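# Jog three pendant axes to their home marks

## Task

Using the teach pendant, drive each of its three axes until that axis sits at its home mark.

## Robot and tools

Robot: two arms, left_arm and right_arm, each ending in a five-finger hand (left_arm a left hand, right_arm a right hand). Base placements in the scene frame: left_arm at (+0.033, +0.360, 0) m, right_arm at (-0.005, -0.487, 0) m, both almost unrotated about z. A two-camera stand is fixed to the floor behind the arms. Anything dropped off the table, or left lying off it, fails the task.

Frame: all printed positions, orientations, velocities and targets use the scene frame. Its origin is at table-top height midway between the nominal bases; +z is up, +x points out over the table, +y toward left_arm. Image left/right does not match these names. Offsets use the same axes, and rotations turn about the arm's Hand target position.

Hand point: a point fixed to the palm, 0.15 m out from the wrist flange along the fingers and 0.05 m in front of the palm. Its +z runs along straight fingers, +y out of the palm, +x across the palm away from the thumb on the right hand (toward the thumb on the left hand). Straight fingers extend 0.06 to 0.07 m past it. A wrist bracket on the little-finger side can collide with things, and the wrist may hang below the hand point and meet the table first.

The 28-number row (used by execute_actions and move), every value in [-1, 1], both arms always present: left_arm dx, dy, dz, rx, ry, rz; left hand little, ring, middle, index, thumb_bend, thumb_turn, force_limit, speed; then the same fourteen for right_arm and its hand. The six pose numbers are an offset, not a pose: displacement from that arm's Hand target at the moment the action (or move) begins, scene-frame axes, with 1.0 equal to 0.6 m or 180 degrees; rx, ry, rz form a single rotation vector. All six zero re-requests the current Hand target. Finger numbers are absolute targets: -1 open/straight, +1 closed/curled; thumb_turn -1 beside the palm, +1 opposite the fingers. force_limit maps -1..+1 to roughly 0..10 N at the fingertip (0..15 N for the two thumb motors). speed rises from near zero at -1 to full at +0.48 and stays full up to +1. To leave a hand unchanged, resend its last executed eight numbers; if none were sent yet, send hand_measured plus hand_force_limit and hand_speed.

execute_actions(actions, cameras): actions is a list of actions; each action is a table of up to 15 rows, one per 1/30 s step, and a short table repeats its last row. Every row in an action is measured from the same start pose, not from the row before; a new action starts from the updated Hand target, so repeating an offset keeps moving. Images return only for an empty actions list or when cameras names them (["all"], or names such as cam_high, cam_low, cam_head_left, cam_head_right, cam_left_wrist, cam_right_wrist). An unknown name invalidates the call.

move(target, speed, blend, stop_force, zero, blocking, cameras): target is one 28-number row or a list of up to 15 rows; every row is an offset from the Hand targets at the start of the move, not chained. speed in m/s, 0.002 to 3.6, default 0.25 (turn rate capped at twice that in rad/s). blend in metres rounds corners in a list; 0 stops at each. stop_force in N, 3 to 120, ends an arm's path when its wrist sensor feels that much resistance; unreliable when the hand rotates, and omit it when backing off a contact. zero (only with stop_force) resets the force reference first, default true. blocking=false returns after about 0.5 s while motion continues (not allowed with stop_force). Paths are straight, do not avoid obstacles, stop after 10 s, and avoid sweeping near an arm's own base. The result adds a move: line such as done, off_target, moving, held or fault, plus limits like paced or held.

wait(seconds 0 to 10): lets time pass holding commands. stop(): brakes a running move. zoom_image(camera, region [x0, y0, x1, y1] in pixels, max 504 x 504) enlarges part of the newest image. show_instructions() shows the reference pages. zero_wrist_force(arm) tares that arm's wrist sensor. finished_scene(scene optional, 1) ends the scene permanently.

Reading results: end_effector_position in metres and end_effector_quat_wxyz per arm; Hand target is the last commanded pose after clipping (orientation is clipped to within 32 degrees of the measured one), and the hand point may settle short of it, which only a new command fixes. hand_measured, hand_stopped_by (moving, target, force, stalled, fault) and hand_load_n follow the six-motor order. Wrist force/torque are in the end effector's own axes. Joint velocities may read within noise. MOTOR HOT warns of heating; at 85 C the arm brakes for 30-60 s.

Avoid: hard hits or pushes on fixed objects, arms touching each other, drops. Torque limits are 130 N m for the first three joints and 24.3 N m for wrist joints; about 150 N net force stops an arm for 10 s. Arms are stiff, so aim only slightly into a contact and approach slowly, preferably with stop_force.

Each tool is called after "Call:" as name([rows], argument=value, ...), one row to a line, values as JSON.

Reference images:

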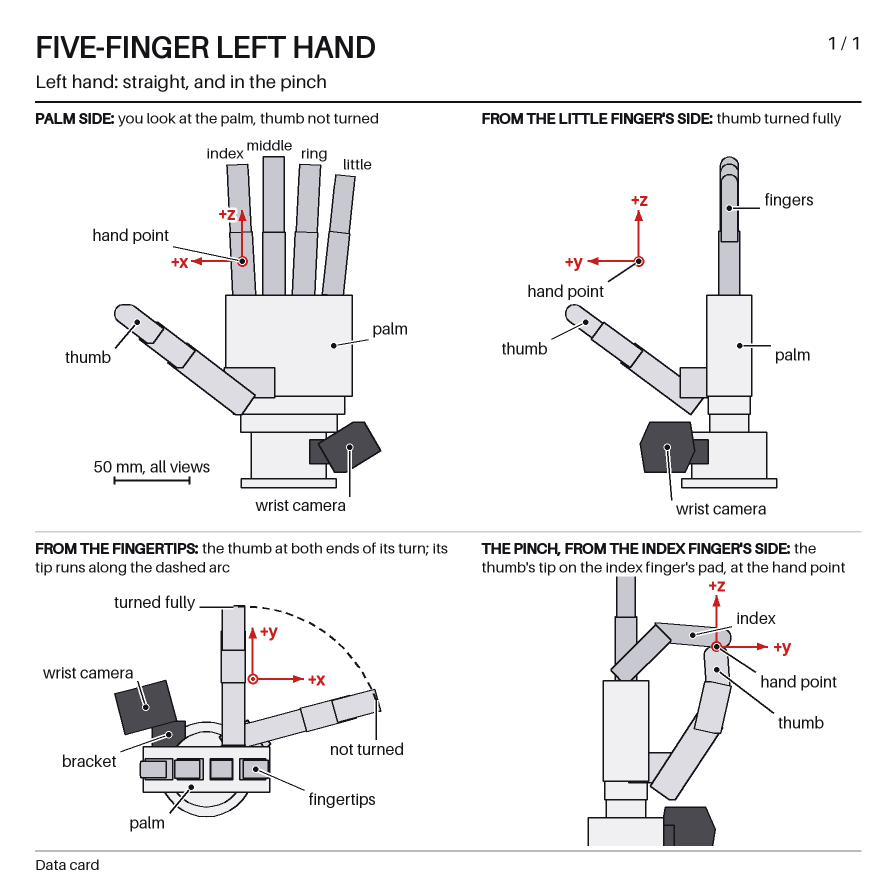

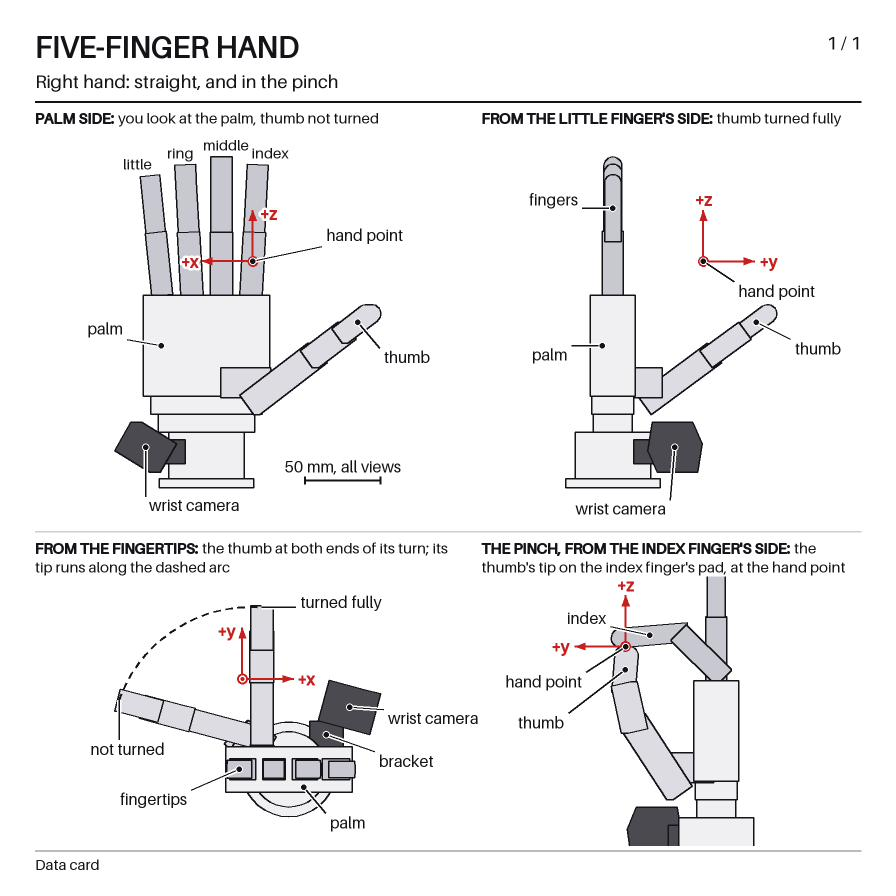

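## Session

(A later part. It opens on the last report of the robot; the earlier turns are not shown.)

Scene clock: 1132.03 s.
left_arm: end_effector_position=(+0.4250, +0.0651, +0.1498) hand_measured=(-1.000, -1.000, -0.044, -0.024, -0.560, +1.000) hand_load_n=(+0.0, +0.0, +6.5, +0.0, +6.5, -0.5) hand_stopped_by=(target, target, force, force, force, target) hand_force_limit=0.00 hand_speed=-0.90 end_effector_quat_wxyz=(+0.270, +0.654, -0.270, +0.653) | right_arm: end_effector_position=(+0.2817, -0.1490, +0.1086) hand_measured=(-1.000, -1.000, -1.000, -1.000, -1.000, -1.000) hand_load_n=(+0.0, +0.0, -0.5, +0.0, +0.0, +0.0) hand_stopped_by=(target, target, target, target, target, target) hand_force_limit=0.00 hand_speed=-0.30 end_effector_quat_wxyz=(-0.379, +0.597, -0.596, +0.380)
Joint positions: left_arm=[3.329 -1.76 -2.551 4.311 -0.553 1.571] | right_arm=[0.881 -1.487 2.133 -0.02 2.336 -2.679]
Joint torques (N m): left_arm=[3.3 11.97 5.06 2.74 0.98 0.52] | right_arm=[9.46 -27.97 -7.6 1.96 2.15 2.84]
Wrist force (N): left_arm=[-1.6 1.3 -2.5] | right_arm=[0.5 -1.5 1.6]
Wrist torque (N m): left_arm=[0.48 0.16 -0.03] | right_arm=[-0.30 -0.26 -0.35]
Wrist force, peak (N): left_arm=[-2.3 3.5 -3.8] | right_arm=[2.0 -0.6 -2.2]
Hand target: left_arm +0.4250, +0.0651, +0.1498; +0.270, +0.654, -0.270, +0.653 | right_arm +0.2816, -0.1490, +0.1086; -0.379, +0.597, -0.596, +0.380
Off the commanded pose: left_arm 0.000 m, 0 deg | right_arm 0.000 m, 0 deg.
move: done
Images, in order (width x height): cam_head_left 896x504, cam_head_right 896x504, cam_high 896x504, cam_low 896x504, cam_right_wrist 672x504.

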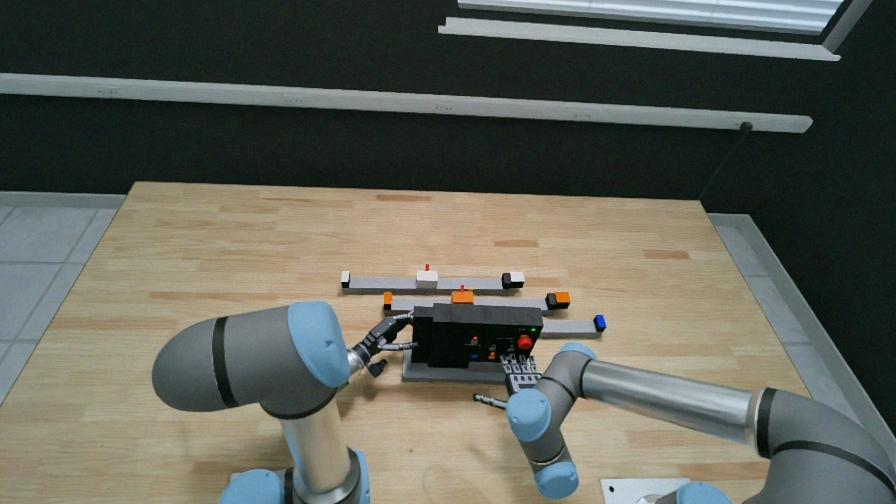

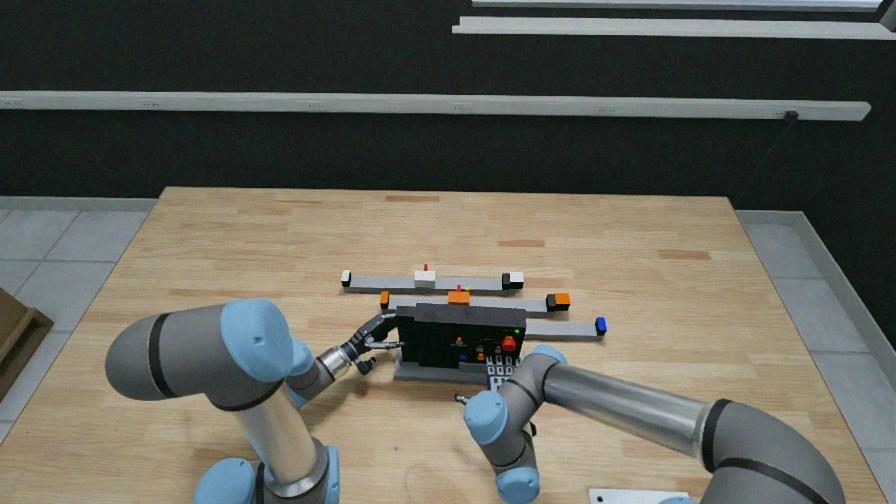

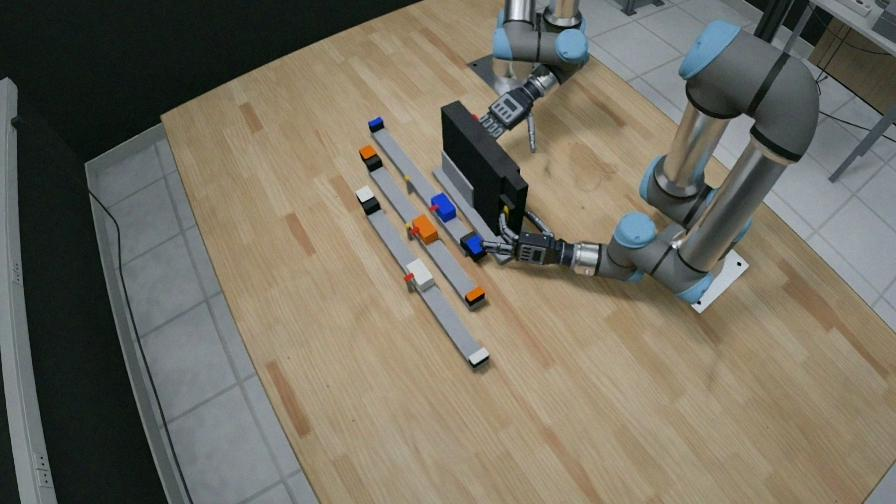

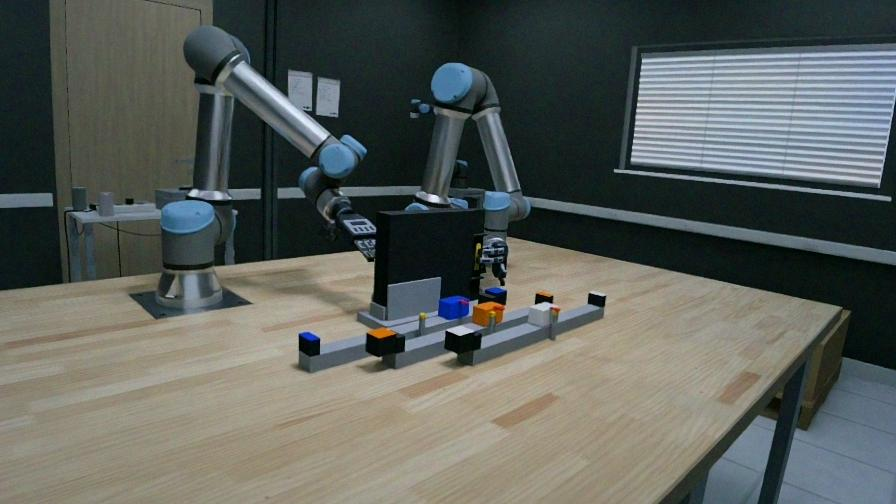

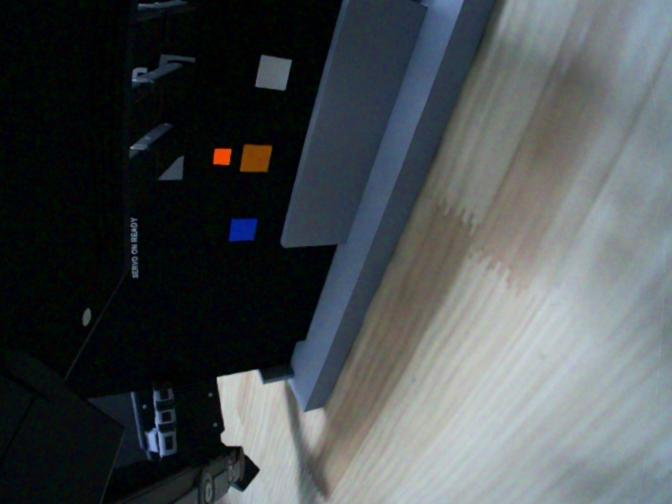

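Call:
zoom_image(camera="cam_head_left", region=[445, 270, 485, 310])

Call:
zoom_image(camera="cam_head_right", region=[445, 270, 485, 310])

Call:
zoom_image(camera="cam_high", region=[395, 210, 435, 250])

Call:
zoom_image(camera="cam_high", region=[395, 170, 455, 220])

Scaled by 12.600 from the camera's 896x504 image, which has a finer 1280x720 frame.

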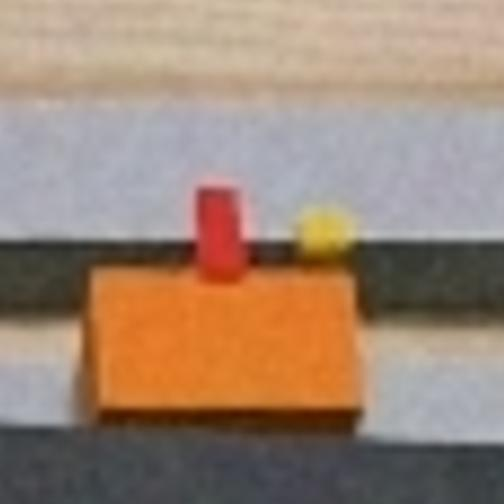

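Scaled by 12.600 from the camera's 896x504 image, which has a finer 1280x720 frame.

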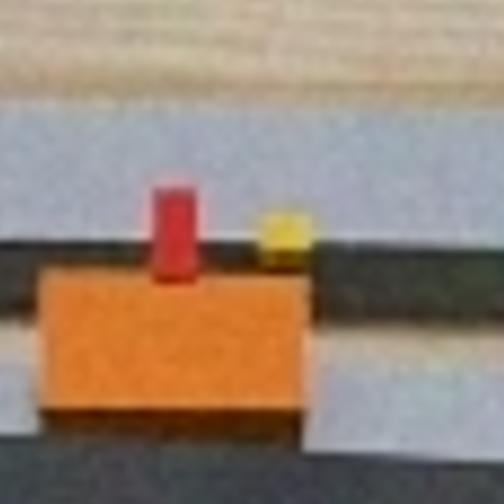

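Scaled by 12.600 from the camera's 896x504 image, which has a finer 1280x720 frame.

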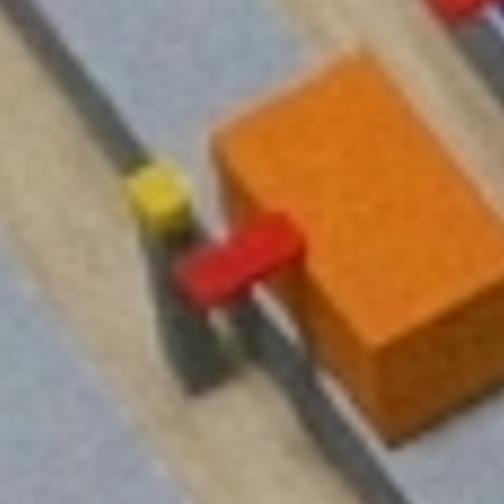

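Scaled by 8.400 from the camera's 896x504 image, which has a finer 1280x720 frame.

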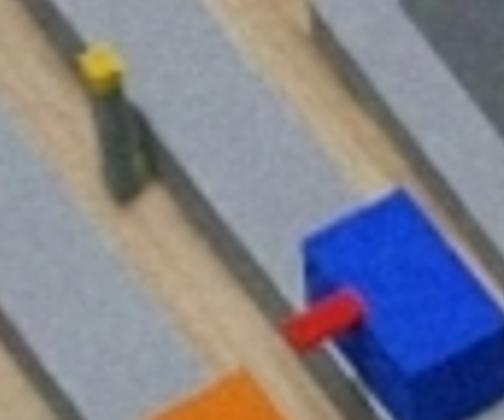

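Call:
move(target=[0, 0, 0, 0, 0, 0, -1, -1, 0.5, 0.5, 0.2, 1, 0.0, -0.9, 0.025, 0, 0, 0, 0, 0, -1, -1, -1, -1, -1, -1, 0, -0.3], speed=0.01, stop_force=6)

Call:
wait(seconds=2.9)

Call:
move(target=[0, 0, 0, 0, 0, 0, -1, -1, 0.5, 0.5, 0.2, 1, 0.0, -0.9, -0.015, 0, 0, 0, 0, 0, -1, -1, -1, -1, -1, -1, 0, -0.3], speed=0.1, cameras=["cam_high", "cam_head_left", "cam_head_right", "cam_low"])

Call:
zoom_image(camera="cam_head_left", region=[445, 270, 485, 310])

Call:
zoom_image(camera="cam_head_right", region=[445, 270, 485, 310])

Call:
zoom_image(camera="cam_high", region=[395, 210, 435, 250])

Call:
zoom_image(camera="cam_low", region=[465, 295, 515, 345])

Scene clock: 1158.27 s.
left_arm: end_effector_position=(+0.4250, +0.0651, +0.1498) hand_measured=(-1.000, -1.000, -0.044, -0.024, -0.560, +1.000) hand_load_n=(+0.0, +0.0, +6.0, +0.0, +9.0, -0.5) hand_stopped_by=(target, target, force, force, force, target) hand_force_limit=0.00 hand_speed=-0.90 end_effector_quat_wxyz=(+0.270, +0.654, -0.270, +0.653) | right_arm: end_effector_position=(+0.2906, -0.1490, +0.1086) hand_measured=(-1.000, -1.000, -1.000, -1.000, -1.000, -1.000) hand_load_n=(+0.0, +0.0, -1.0, +0.0, +0.0, -0.5) hand_stopped_by=(target, target, target, target, target, target) hand_force_limit=0.00 hand_speed=-0.30 end_effector_quat_wxyz=(-0.379, +0.597, -0.596, +0.380)
Joint positions: left_arm=[3.329 -1.76 -2.551 4.311 -0.553 1.571] | right_arm=[0.858 -1.484 2.128 -0.03 2.317 -2.697]
Joint torques (N m): left_arm=[2.38 11.96 4.23 2.7 1.02 0.62] | right_arm=[7.72 -28.11 -7.27 1.68 2.13 2.47]
Wrist force (N): left_arm=[-2.3 3.3 -3.8] | right_arm=[2.0 0.1 -2.1]
Wrist torque (N m): left_arm=[0.50 0.14 -0.06] | right_arm=[-0.06 -0.09 -0.20]
Wrist force, peak (N): left_arm=[-2.0 3.4 -4.1] | right_arm=[2.2 -0.5 -9.6]
Hand target: left_arm +0.4250, +0.0651, +0.1498; +0.270, +0.654, -0.270, +0.653 | right_arm +0.2906, -0.1490, +0.1086; -0.379, +0.597, -0.596, +0.380 (not the last commanded pose)
Off the commanded pose: left_arm 0.000 m, 0 deg | right_arm 0.006 m, 0 deg.
move: contact (right_arm)

Scene clock: 1161.17 s.
left_arm: end_effector_position=(+0.4250, +0.0651, +0.1498) hand_measured=(-1.000, -1.000, -0.044, -0.024, -0.560, +1.000) hand_load_n=(+0.0, +0.0, +6.5, +0.0, +9.0, +0.0) hand_stopped_by=(target, target, force, force, force, target) hand_force_limit=0.00 hand_speed=-0.90 end_effector_quat_wxyz=(+0.270, +0.654, -0.270, +0.653) | right_arm: end_effector_position=(+0.2906, -0.1490, +0.1086) hand_measured=(-1.000, -1.000, -1.000, -1.000, -1.000, -1.000) hand_load_n=(+0.0, +0.0, -1.0, +0.0, +0.0, -0.5) hand_stopped_by=(target, target, target, target, target, target) hand_force_limit=0.00 hand_speed=-0.30 end_effector_quat_wxyz=(-0.379, +0.597, -0.596, +0.380)
Joint positions: left_arm=[3.329 -1.76 -2.551 4.311 -0.553 1.571] | right_arm=[0.858 -1.484 2.128 -0.03 2.317 -2.697]
Joint torques (N m): left_arm=[3.86 13.16 4.08 2.69 0.88 0.17] | right_arm=[7.76 -28.17 -8.11 1.5 2.21 2.64]
Wrist force (N): left_arm=[-1.3 3.1 -3.8] | right_arm=[1.7 -1.0 -2.2]
Wrist torque (N m): left_arm=[0.51 0.13 -0.06] | right_arm=[-0.09 -0.07 -0.21]
Wrist force, peak (N): left_arm=[-2.3 3.5 -4.0] | right_arm=[1.9 -1.0 -2.2]
Hand target: left_arm +0.4250, +0.0651, +0.1498; +0.270, +0.654, -0.270, +0.653 | right_arm +0.2906, -0.1490, +0.1086; -0.379, +0.597, -0.596, +0.380 (not the last commanded pose)
Off the commanded pose: left_arm 0.000 m, 0 deg | right_arm 0.006 m, 0 deg.
wait: 2.90 s; at rest by 0.17 s

Scene clock: 1161.97 s.
left_arm: end_effector_position=(+0.4250, +0.0651, +0.1498) hand_measured=(-1.000, -1.000, -0.044, -0.024, -0.560, +1.000) hand_load_n=(+0.0, +0.0, +6.5, +0.0, +6.5, -0.5) hand_stopped_by=(target, target, force, force, force, target) hand_force_limit=0.00 hand_speed=-0.90 end_effector_quat_wxyz=(+0.270, +0.654, -0.270, +0.653) | right_arm: end_effector_position=(+0.2817, -0.1490, +0.1086) hand_measured=(-1.000, -1.000, -1.000, -1.000, -1.000, -1.000) hand_load_n=(+0.0, +0.0, +0.0, +0.0, +0.0, +0.0) hand_stopped_by=(target, target, target, target, target, target) hand_force_limit=0.00 hand_speed=-0.30 end_effector_quat_wxyz=(-0.379, +0.597, -0.596, +0.380)
Joint positions: left_arm=[3.329 -1.76 -2.551 4.311 -0.553 1.571] | right_arm=[0.881 -1.487 2.133 -0.02 2.336 -2.679]
Joint torques (N m): left_arm=[2.56 13.04 2.67 2.7 1.05 0.34] | right_arm=[9.56 -28.34 -6.95 2.45 2.5 2.41]
Wrist force (N): left_arm=[-1.6 1.5 -2.5] | right_arm=[0.5 -1.1 1.6]
Wrist torque (N m): left_arm=[0.50 0.13 -0.03] | right_arm=[-0.24 -0.26 -0.34]
Wrist force, peak (N): left_arm=[-1.9 3.3 -3.9] | right_arm=[2.1 0.2 -2.0]
Hand target: left_arm +0.4250, +0.0651, +0.1498; +0.270, +0.654, -0.270, +0.653 | right_arm +0.2816, -0.1490, +0.1086; -0.379, +0.597, -0.596, +0.380
Off the commanded pose: left_arm 0.000 m, 0 deg | right_arm 0.000 m, 0 deg.
move: done
Images, in order (width x height): cam_head_left 896x504, cam_head_right 896x504, cam_high 896x504, cam_low 896x504.

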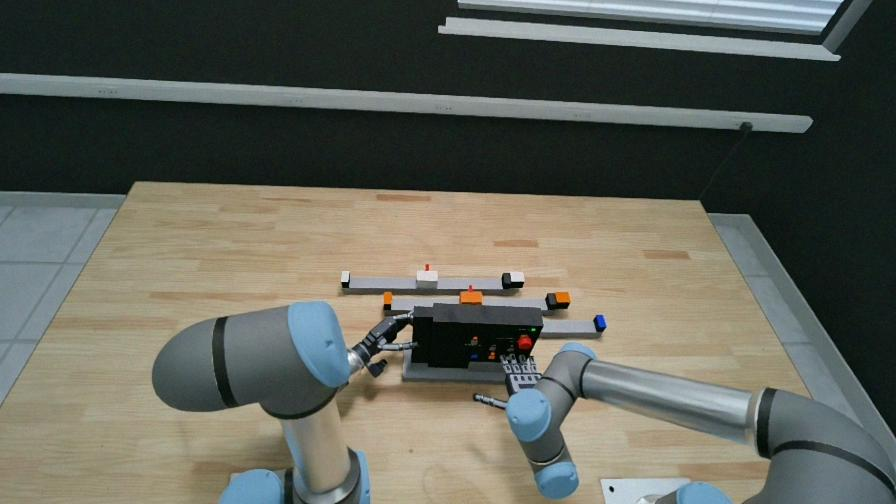

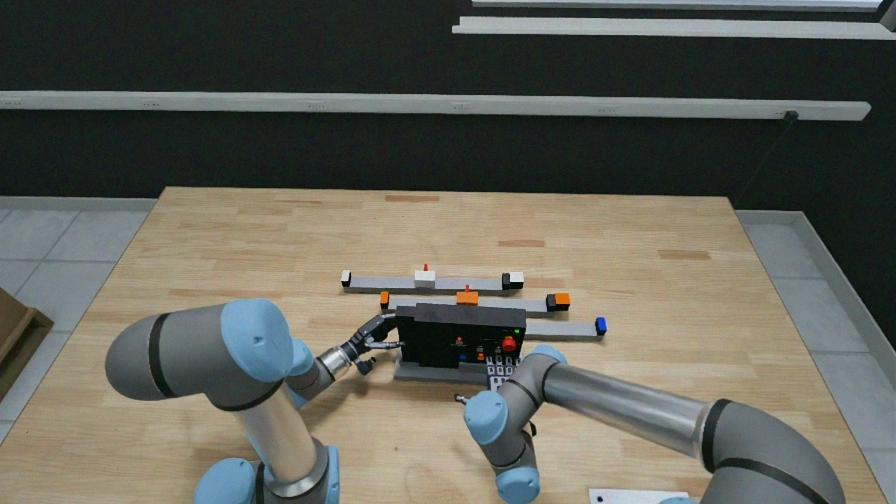

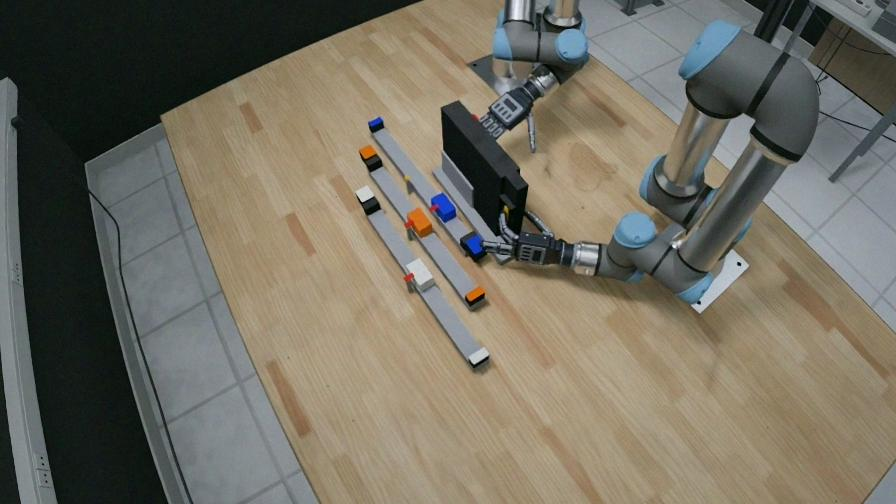

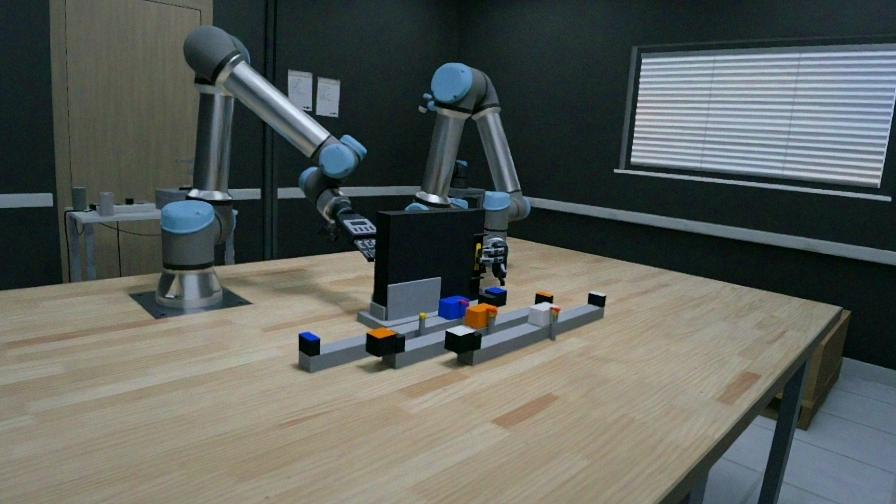

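Scaled by 12.600 from the camera's 896x504 image, which has a finer 1280x720 frame.

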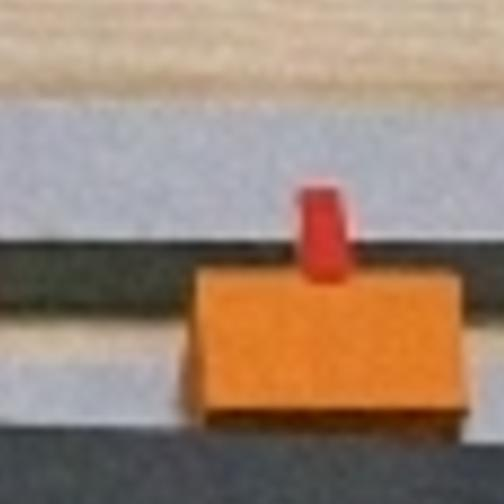

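Scaled by 12.600 from the camera's 896x504 image, which has a finer 1280x720 frame.

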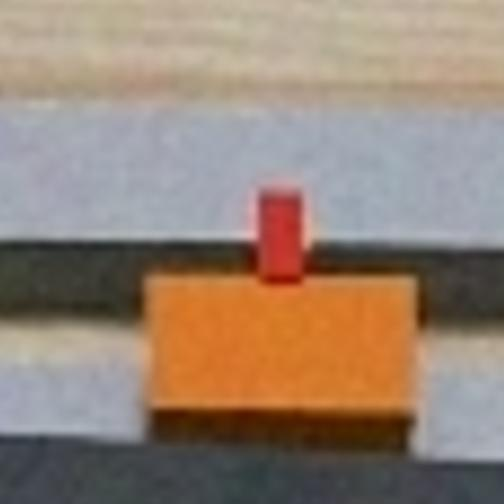

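Scaled by 12.600 from the camera's 896x504 image, which has a finer 1280x720 frame.

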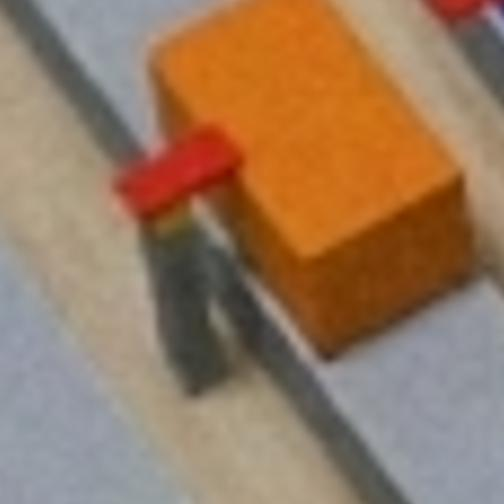

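Scaled by 10.080 from the camera's 896x504 image, which has a finer 1280x720 frame.

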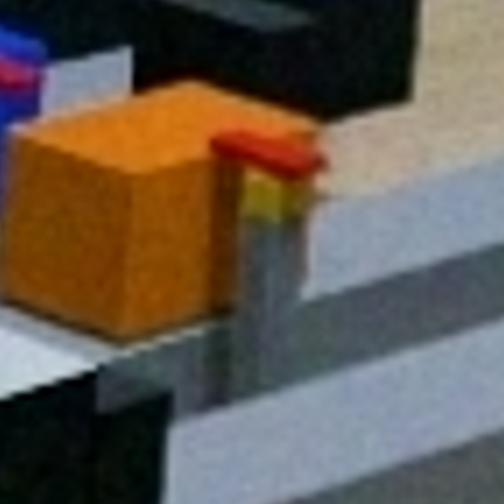

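Call:
move([
  [0, 0, 0, 0, 0, 0, -1, -1, 0.5, 0.5, 0.2, 1, 0.0, -0.9, -0.025, 0, 0, 0, 0, 0, -1, -1, -1, -1, -1, -1, 0, -0.3],
  [0, 0, 0, 0, 0, 0, -1, -1, 0.5, 0.5, 0.2, 1, 0.0, -0.9, -0.025, 0.1445, -0.0743, 0, 0, 0, -1, -1, -1, -1, -1, -1, 0, -0.3],
  [0, 0, 0, 0, 0, 0, -1, -1, 0.5, 0.5, 0.2, 1, 0.0, -0.9, -0.003, 0.1445, -0.0743, 0, 0, 0, -1, -1, -1, -1, -1, -1, 0, -0.3],
], speed=0.08, cameras=["cam_head_left", "cam_right_wrist"])

Call:
zoom_image(camera="cam_right_wrist", region=[90, 0, 330, 230])

Call:
zoom_image(camera="cam_head_left", region=[440, 300, 560, 390])

Scene clock: 1185.27 s.
left_arm: end_effector_position=(+0.4250, +0.0651, +0.1498) hand_measured=(-1.000, -1.000, -0.044, -0.024, -0.560, +1.000) hand_load_n=(+0.0, +0.0, +6.5, +0.0, +7.0, -0.5) hand_stopped_by=(target, target, force, force, force, target) hand_force_limit=0.00 hand_speed=-0.90 end_effector_quat_wxyz=(+0.270, +0.654, -0.270, +0.653) | right_arm: end_effector_position=(+0.2797, -0.0623, +0.0640) hand_measured=(-1.000, -1.000, -1.000, -1.000, -1.000, -1.000) hand_load_n=(+0.0, +0.0, +0.0, +0.0, +0.0, -0.5) hand_stopped_by=(target, target, target, target, target, target) hand_force_limit=0.00 hand_speed=-0.30 end_effector_quat_wxyz=(-0.379, +0.597, -0.596, +0.380)
Joint positions: left_arm=[3.329 -1.76 -2.551 4.311 -0.553 1.571] | right_arm=[1.037 -1.201 1.926 0.008 2.457 -2.535]
Joint torques (N m): left_arm=[3.64 13.06 3.68 2.36 0.82 0.41] | right_arm=[-9.93 -38.32 -21.53 -1.11 -0.71 -2.45]
Wrist force (N): left_arm=[-1.5 1.5 -2.6] | right_arm=[0.3 -1.2 1.8]
Wrist torque (N m): left_arm=[0.52 0.12 -0.02] | right_arm=[-0.27 -0.24 -0.25]
Wrist force, peak (N): left_arm=[-1.9 1.7 -2.7] | right_arm=[0.5 -1.7 2.0]
Hand target: left_arm +0.4250, +0.0651, +0.1498; +0.270, +0.654, -0.270, +0.653 | right_arm +0.2798, -0.0623, +0.0640; -0.379, +0.597, -0.596, +0.380
Off the commanded pose: left_arm 0.000 m, 0 deg | right_arm 0.000 m, 0 deg.
move: done
Images, in order (width x height): cam_head_left 896x504, cam_right_wrist 672x504.

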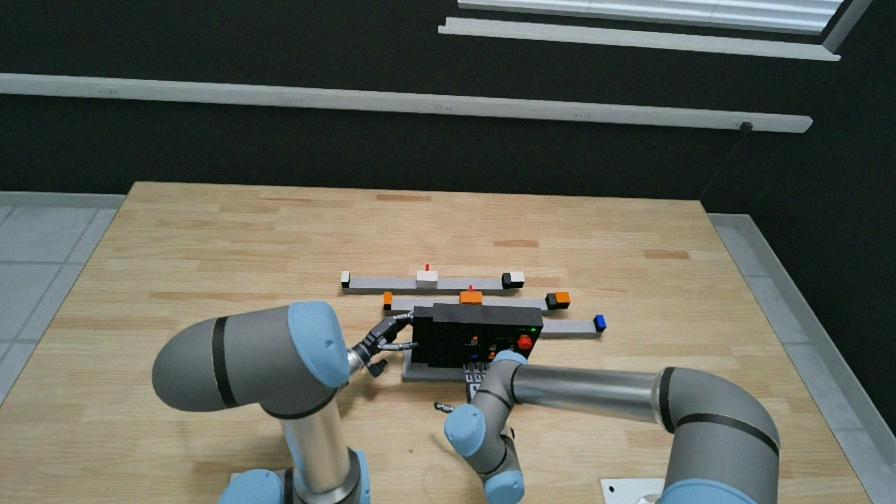

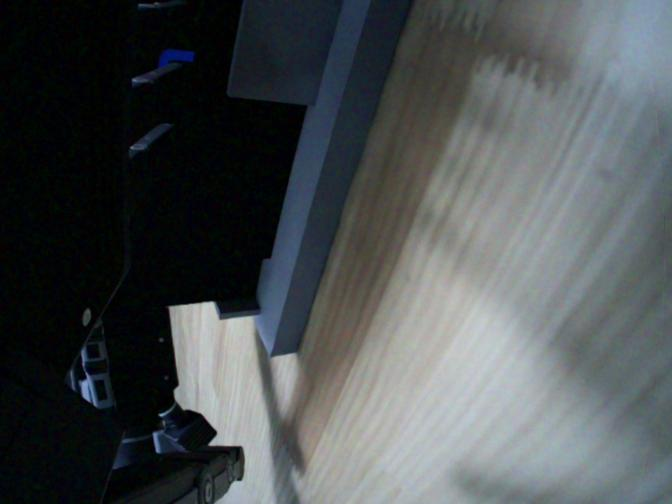

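Scaled by 2.100 from the camera's 672x504 image, which has a finer 960x720 frame.

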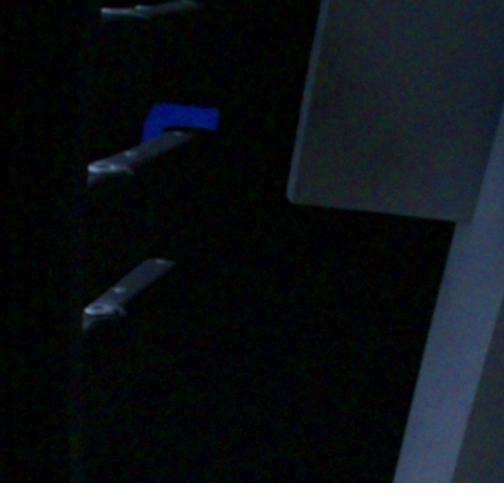

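Scaled by 4.200 from the camera's 896x504 image, which has a finer 1280x720 frame.

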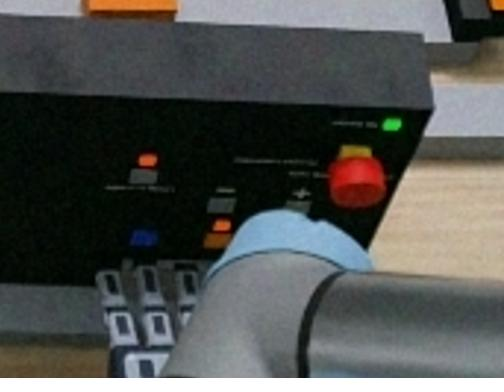

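Call:
move(target=[0, 0, 0, 0, 0, 0, -1, -1, 0.5, 0.5, 0.2, 1, 0.0, -0.9, 0.035, -0.003, 0.001, 0, 0, 0, -1, -1, -1, -1, -1, -1, 0, -0.3], speed=0.01, stop_force=6)

Call:
move(target=[0, 0, 0, 0, 0, 0, -1, -1, 0.5, 0.5, 0.2, 1, 0.0, -0.9, -0.045, 0, 0, 0, 0, 0, -1, -1, -1, -1, -1, -1, 0, -0.3], speed=0.1, cameras=["cam_head_left", "cam_right_wrist"])

Call:
zoom_image(camera="cam_head_left", region=[440, 300, 560, 390])

Scene clock: 1192.93 s.
left_arm: end_effector_position=(+0.4250, +0.0651, +0.1498) hand_measured=(-1.000, -1.000, -0.044, -0.024, -0.560, +1.000) hand_load_n=(+0.0, +0.0, +6.5, +0.0, +6.5, +0.0) hand_stopped_by=(target, target, force, force, force, target) hand_force_limit=0.00 hand_speed=-0.90 end_effector_quat_wxyz=(+0.270, +0.654, -0.270, +0.653) | right_arm: end_effector_position=(+0.2940, -0.0635, +0.0645) hand_measured=(-1.000, -1.000, -1.000, -1.000, -1.000, -1.000) hand_load_n=(+0.0, +0.0, -2.0, +0.0, +0.0, -0.5) hand_stopped_by=(target, target, target, target, target, target) hand_force_limit=0.00 hand_speed=-0.30 end_effector_quat_wxyz=(-0.379, +0.597, -0.596, +0.380)
Joint positions: left_arm=[3.329 -1.76 -2.551 4.311 -0.553 1.571] | right_arm=[1.004 -1.204 1.924 -0.013 2.432 -2.569]
Joint torques (N m): left_arm=[1.81 13.02 3.42 2.38 0.92 0.3] | right_arm=[5.4 -19.05 -7.25 1.9 2.81 2.41]
Wrist force (N): left_arm=[-1.8 1.5 -2.4] | right_arm=[0.4 0.9 -5.4]
Wrist torque (N m): left_arm=[0.49 0.13 -0.03] | right_arm=[0.13 -0.09 -0.29]
Wrist force, peak (N): left_arm=[-1.9 1.7 -2.6] | right_arm=[-0.6 0.2 -16.4]
Hand target: left_arm +0.4250, +0.0651, +0.1498; +0.270, +0.654, -0.270, +0.653 | right_arm +0.2940, -0.0635, +0.0645; -0.379, +0.597, -0.596, +0.380 (not the last commanded pose)
Off the commanded pose: left_arm 0.000 m, 0 deg | right_arm 0.007 m, 0 deg.
move: contact (right_arm)

Scene clock: 1193.90 s.
left_arm: end_effector_position=(+0.4250, +0.0651, +0.1498) hand_measured=(-1.000, -1.000, -0.044, -0.024, -0.560, +1.000) hand_load_n=(+0.0, +0.0, +6.5, +0.0, +6.5, +0.0) hand_stopped_by=(target, target, force, force, force, target) hand_force_limit=0.00 hand_speed=-0.90 end_effector_quat_wxyz=(+0.270, +0.654, -0.270, +0.653) | right_arm: end_effector_position=(+0.2670, -0.0636, +0.0644) hand_measured=(-1.000, -1.000, -1.000, -1.000, -1.000, -1.000) hand_load_n=(+0.0, +0.0, -0.5, +0.0, +0.0, +0.0) hand_stopped_by=(target, target, target, target, target, target) hand_force_limit=0.00 hand_speed=-0.30 end_effector_quat_wxyz=(-0.379, +0.597, -0.596, +0.380)
Joint positions: left_arm=[3.329 -1.76 -2.551 4.311 -0.553 1.571] | right_arm=[1.064 -1.203 1.933 0.026 2.477 -2.505]
Joint torques (N m): left_arm=[3.78 14.77 3.17 2.41 0.86 0.34] | right_arm=[7.66 -18.83 -11.53 2.77 2.46 2.74]
Wrist force (N): left_arm=[-1.7 1.4 -2.3] | right_arm=[0.3 -1.4 1.8]
Wrist torque (N m): left_arm=[0.48 0.13 -0.02] | right_arm=[-0.29 -0.26 -0.34]
Wrist force, peak (N): left_arm=[-1.8 1.4 -2.6] | right_arm=[0.4 -0.1 -5.1]
Hand target: left_arm +0.4250, +0.0651, +0.1498; +0.270, +0.654, -0.270, +0.653 | right_arm +0.2670, -0.0635, +0.0645; -0.379, +0.597, -0.596, +0.380
Off the commanded pose: left_arm 0.000 m, 0 deg | right_arm 0.000 m, 0 deg.
move: done
Images, in order (width x height): cam_head_left 896x504, cam_right_wrist 672x504.

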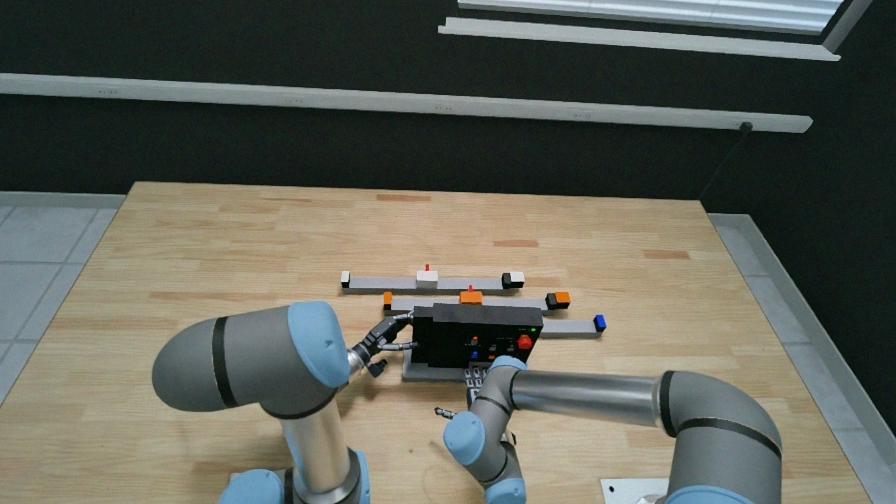

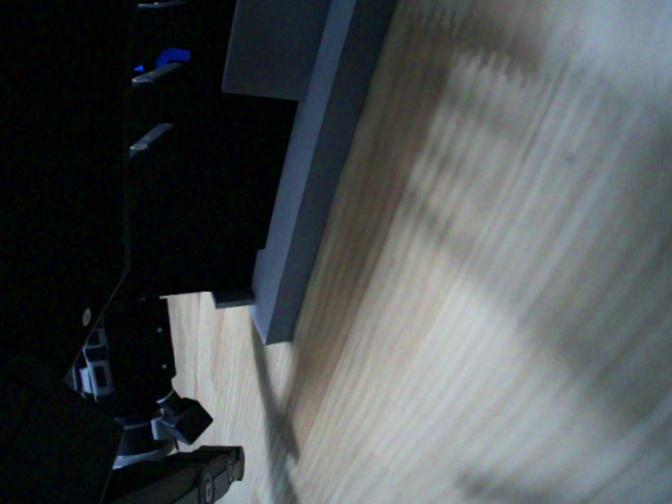

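Scaled by 4.200 from the camera's 896x504 image, which has a finer 1280x720 frame.

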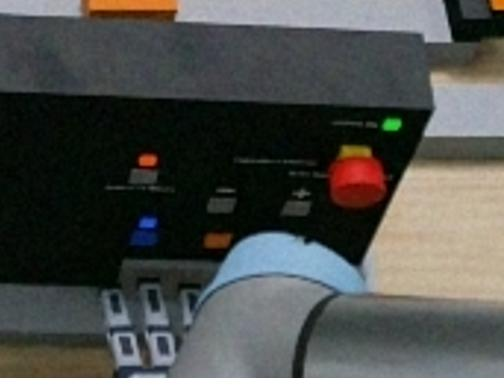

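Call:
move([
  [0, 0, 0, 0, 0, 0, -1, -1, 0.5, 0.5, 0.2, 1, 0.0, -0.9, 0, -0.1425, 0.0735, 0, 0, 0, -1, -1, -1, -1, -1, -1, 0, -0.3],
  [0, 0, 0, 0, 0, 0, -1, -1, 0.5, 0.5, 0.2, 1, 0.0, -0.9, 0.0243, -0.1425, 0.0735, 0, 0, 0, -1, -1, -1, -1, -1, -1, 0, -0.3],
], speed=0.08)

Call:
move(target=[0, 0, 0, 0, 0, 0, -1, -1, 0.5, 0.5, 0.2, 1, 0.0, -0.9, 0.025, 0, 0, 0, 0, 0, -1, -1, -1, -1, -1, -1, 0, -0.3], speed=0.01, stop_force=6)

Call:
wait(seconds=1)

Call:
move(target=[0, 0, 0, 0, 0, 0, -1, -1, 0.5, 0.5, 0.2, 1, 0.0, -0.9, -0.015, 0, 0, 0, 0, 0, -1, -1, -1, -1, -1, -1, 0, -0.3], speed=0.1, cameras=["cam_high", "cam_low", "cam_right_wrist"])

Call:
zoom_image(camera="cam_high", region=[395, 170, 455, 220])

Call:
zoom_image(camera="cam_high", region=[360, 110, 500, 260])

Scene clock: 1206.63 s.
left_arm: end_effector_position=(+0.4250, +0.0651, +0.1498) hand_measured=(-1.000, -1.000, -0.044, -0.024, -0.560, +1.000) hand_load_n=(+0.0, +0.0, +6.5, +0.0, +6.5, -0.5) hand_stopped_by=(target, target, force, force, force, target) hand_force_limit=0.00 hand_speed=-0.90 end_effector_quat_wxyz=(+0.270, +0.654, -0.270, +0.653) | right_arm: end_effector_position=(+0.2815, -0.1490, +0.1086) hand_measured=(-1.000, -1.000, -1.000, -1.000, -1.000, -1.000) hand_load_n=(+0.0, +0.0, -0.5, +0.0, +0.0, +0.0) hand_stopped_by=(target, target, target, target, target, target) hand_force_limit=0.00 hand_speed=-0.30 end_effector_quat_wxyz=(-0.379, +0.597, -0.596, +0.380)
Joint positions: left_arm=[3.329 -1.76 -2.551 4.311 -0.553 1.571] | right_arm=[0.882 -1.487 2.133 -0.02 2.336 -2.679]
Joint torques (N m): left_arm=[2.62 14.71 4.22 2.53 1.09 0.33] | right_arm=[-8.96 -9.82 -23.05 -1.3 -1.18 -2.13]
Wrist force (N): left_arm=[-1.5 1.4 -2.5] | right_arm=[0.5 -1.4 1.7]
Wrist torque (N m): left_arm=[0.51 0.13 -0.03] | right_arm=[-0.28 -0.26 -0.24]
Wrist force, peak (N): left_arm=[-1.8 1.8 -2.6] | right_arm=[0.4 -1.6 2.1]
Hand target: left_arm +0.4250, +0.0651, +0.1498; +0.270, +0.654, -0.270, +0.653 | right_arm +0.2816, -0.1490, +0.1086; -0.379, +0.597, -0.596, +0.380
Off the commanded pose: left_arm 0.000 m, 0 deg | right_arm 0.000 m, 0 deg.
move: done

Scene clock: 1208.67 s.
left_arm: end_effector_position=(+0.4250, +0.0651, +0.1498) hand_measured=(-1.000, -1.000, -0.044, -0.024, -0.560, +1.000) hand_load_n=(+0.0, +0.0, +6.5, +0.0, +8.5, +0.0) hand_stopped_by=(target, target, force, force, force, target) hand_force_limit=0.00 hand_speed=-0.90 end_effector_quat_wxyz=(+0.270, +0.654, -0.270, +0.653) | right_arm: end_effector_position=(+0.2906, -0.1490, +0.1085) hand_measured=(-1.000, -1.000, -1.000, -1.000, -1.000, -1.000) hand_load_n=(+0.0, +0.0, -1.0, +0.0, +0.0, -0.5) hand_stopped_by=(target, target, target, target, target, target) hand_force_limit=0.00 hand_speed=-0.30 end_effector_quat_wxyz=(-0.379, +0.597, -0.596, +0.380)
Joint positions: left_arm=[3.329 -1.76 -2.551 4.311 -0.553 1.571] | right_arm=[0.858 -1.484 2.128 -0.03 2.317 -2.697]
Joint torques (N m): left_arm=[2.04 13.8 4.39 2.22 0.97 0.3] | right_arm=[8.03 -28.26 -8.04 1.66 2.25 2.48]
Wrist force (N): left_arm=[-2.2 3.5 -3.7] | right_arm=[2.0 0.2 -2.1]
Wrist torque (N m): left_arm=[0.52 0.13 -0.06] | right_arm=[-0.03 -0.09 -0.20]
Wrist force, peak (N): left_arm=[-2.1 3.5 -3.9] | right_arm=[2.1 -0.8 -8.9]
Hand target: left_arm +0.4250, +0.0651, +0.1498; +0.270, +0.654, -0.270, +0.653 | right_arm +0.2906, -0.1490, +0.1086; -0.379, +0.597, -0.596, +0.380 (not the last commanded pose)
Off the commanded pose: left_arm 0.000 m, 0 deg | right_arm 0.006 m, 0 deg.
move: contact (right_arm)

Scene clock: 1209.67 s.
left_arm: end_effector_position=(+0.4250, +0.0651, +0.1498) hand_measured=(-1.000, -1.000, -0.044, -0.024, -0.560, +1.000) hand_load_n=(+0.0, +0.0, +6.5, +0.0, +9.0, +0.0) hand_stopped_by=(target, target, force, force, force, target) hand_force_limit=0.00 hand_speed=-0.90 end_effector_quat_wxyz=(+0.270, +0.654, -0.270, +0.653) | right_arm: end_effector_position=(+0.2906, -0.1490, +0.1086) hand_measured=(-1.000, -1.000, -1.000, -1.000, -1.000, -1.000) hand_load_n=(+0.0, +0.0, -1.0, +0.0, +0.0, -0.5) hand_stopped_by=(target, target, target, target, target, target) hand_force_limit=0.00 hand_speed=-0.30 end_effector_quat_wxyz=(-0.379, +0.597, -0.596, +0.380)
Joint positions: left_arm=[3.329 -1.76 -2.551 4.311 -0.553 1.571] | right_arm=[0.858 -1.484 2.128 -0.03 2.317 -2.697]
Joint torques (N m): left_arm=[2.72 14.59 3.52 2.3 0.93 0.35] | right_arm=[7.73 -27.64 -8.01 1.6 2.15 2.55]
Wrist force (N): left_arm=[-1.2 3.0 -3.8] | right_arm=[1.6 -0.8 -2.0]
Wrist torque (N m): left_arm=[0.50 0.11 -0.05] | right_arm=[-0.07 -0.06 -0.21]
Wrist force, peak (N): left_arm=[-2.1 3.5 -4.0] | right_arm=[1.9 -1.0 -2.3]
Hand target: left_arm +0.4250, +0.0651, +0.1498; +0.270, +0.654, -0.270, +0.653 | right_arm +0.2906, -0.1490, +0.1086; -0.379, +0.597, -0.596, +0.380 (not the last commanded pose)
Off the commanded pose: left_arm 0.000 m, 0 deg | right_arm 0.006 m, 0 deg.
wait: 1.00 s; at rest by 0.17 s

Scene clock: 1210.47 s.
left_arm: end_effector_position=(+0.4250, +0.0651, +0.1498) hand_measured=(-1.000, -1.000, -0.044, -0.024, -0.560, +1.000) hand_load_n=(+0.0, +0.0, +6.5, +0.0, +6.5, +0.0) hand_stopped_by=(target, target, force, force, force, target) hand_force_limit=0.00 hand_speed=-0.90 end_effector_quat_wxyz=(+0.270, +0.654, -0.270, +0.653) | right_arm: end_effector_position=(+0.2817, -0.1491, +0.1086) hand_measured=(-1.000, -1.000, -1.000, -1.000, -1.000, -1.000) hand_load_n=(+0.0, +0.0, +0.0, +0.0, +0.0, -0.5) hand_stopped_by=(target, target, target, target, target, target) hand_force_limit=0.00 hand_speed=-0.30 end_effector_quat_wxyz=(-0.379, +0.597, -0.596, +0.380)
Joint positions: left_arm=[3.329 -1.76 -2.551 4.311 -0.553 1.571] | right_arm=[0.881 -1.487 2.133 -0.02 2.336 -2.679]
Joint torques (N m): left_arm=[2.14 13.36 3.03 2.28 0.61 0.19] | right_arm=[9.86 -28.21 -6.55 2.16 2.58 2.45]
Wrist force (N): left_arm=[-1.6 1.5 -2.6] | right_arm=[0.5 -1.4 1.8]
Wrist torque (N m): left_arm=[0.50 0.13 -0.03] | right_arm=[-0.30 -0.27 -0.35]
Wrist force, peak (N): left_arm=[-1.8 3.3 -4.0] | right_arm=[2.0 -0.2 -2.0]
Hand target: left_arm +0.4250, +0.0651, +0.1498; +0.270, +0.654, -0.270, +0.653 | right_arm +0.2816, -0.1490, +0.1086; -0.379, +0.597, -0.596, +0.380
Off the commanded pose: left_arm 0.000 m, 0 deg | right_arm 0.000 m, 0 deg.
move: done
Images, in order (width x height): cam_high 896x504, cam_low 896x504, cam_right_wrist 672x504.

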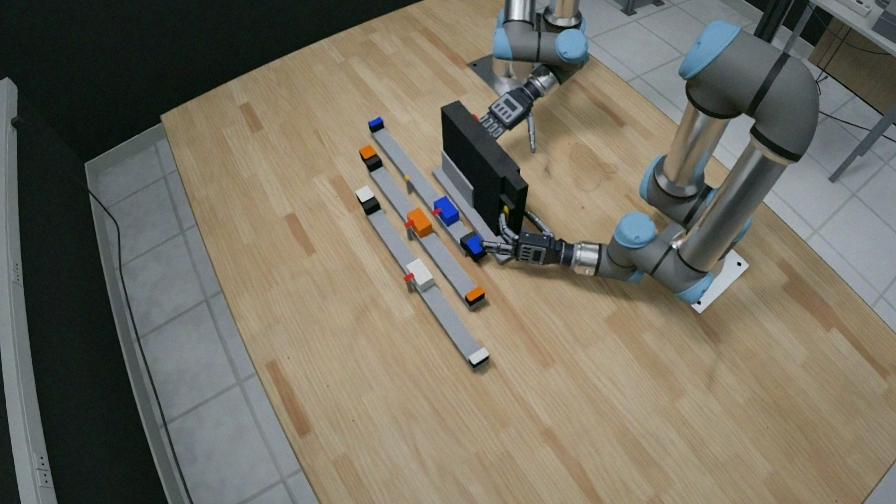

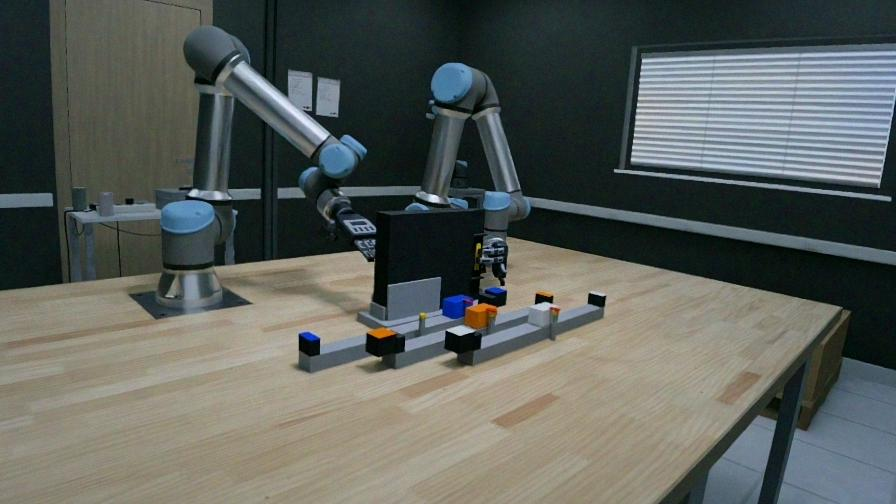

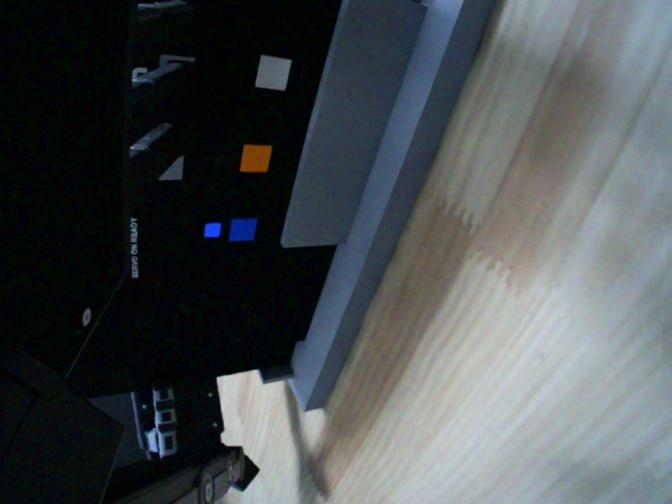

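Scaled by 8.400 from the camera's 896x504 image, which has a finer 1280x720 frame.

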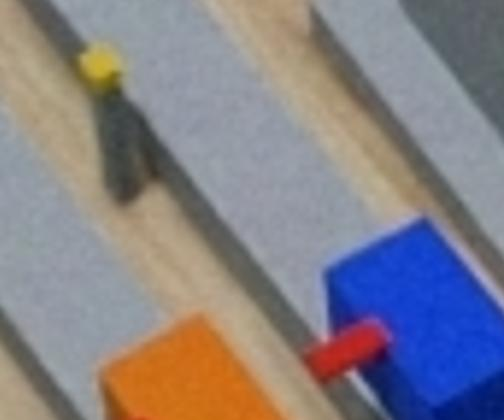

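Scaled by 3.360 from the camera's 896x504 image, which has a finer 1280x720 frame.

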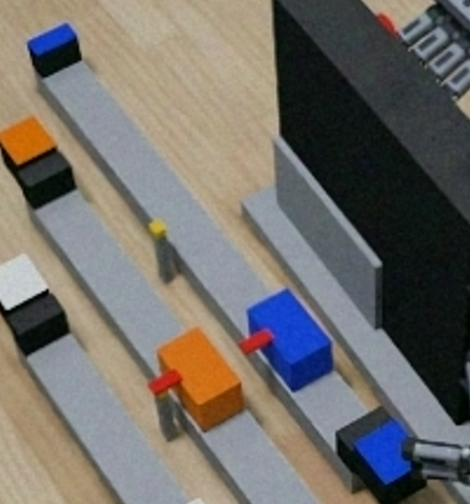

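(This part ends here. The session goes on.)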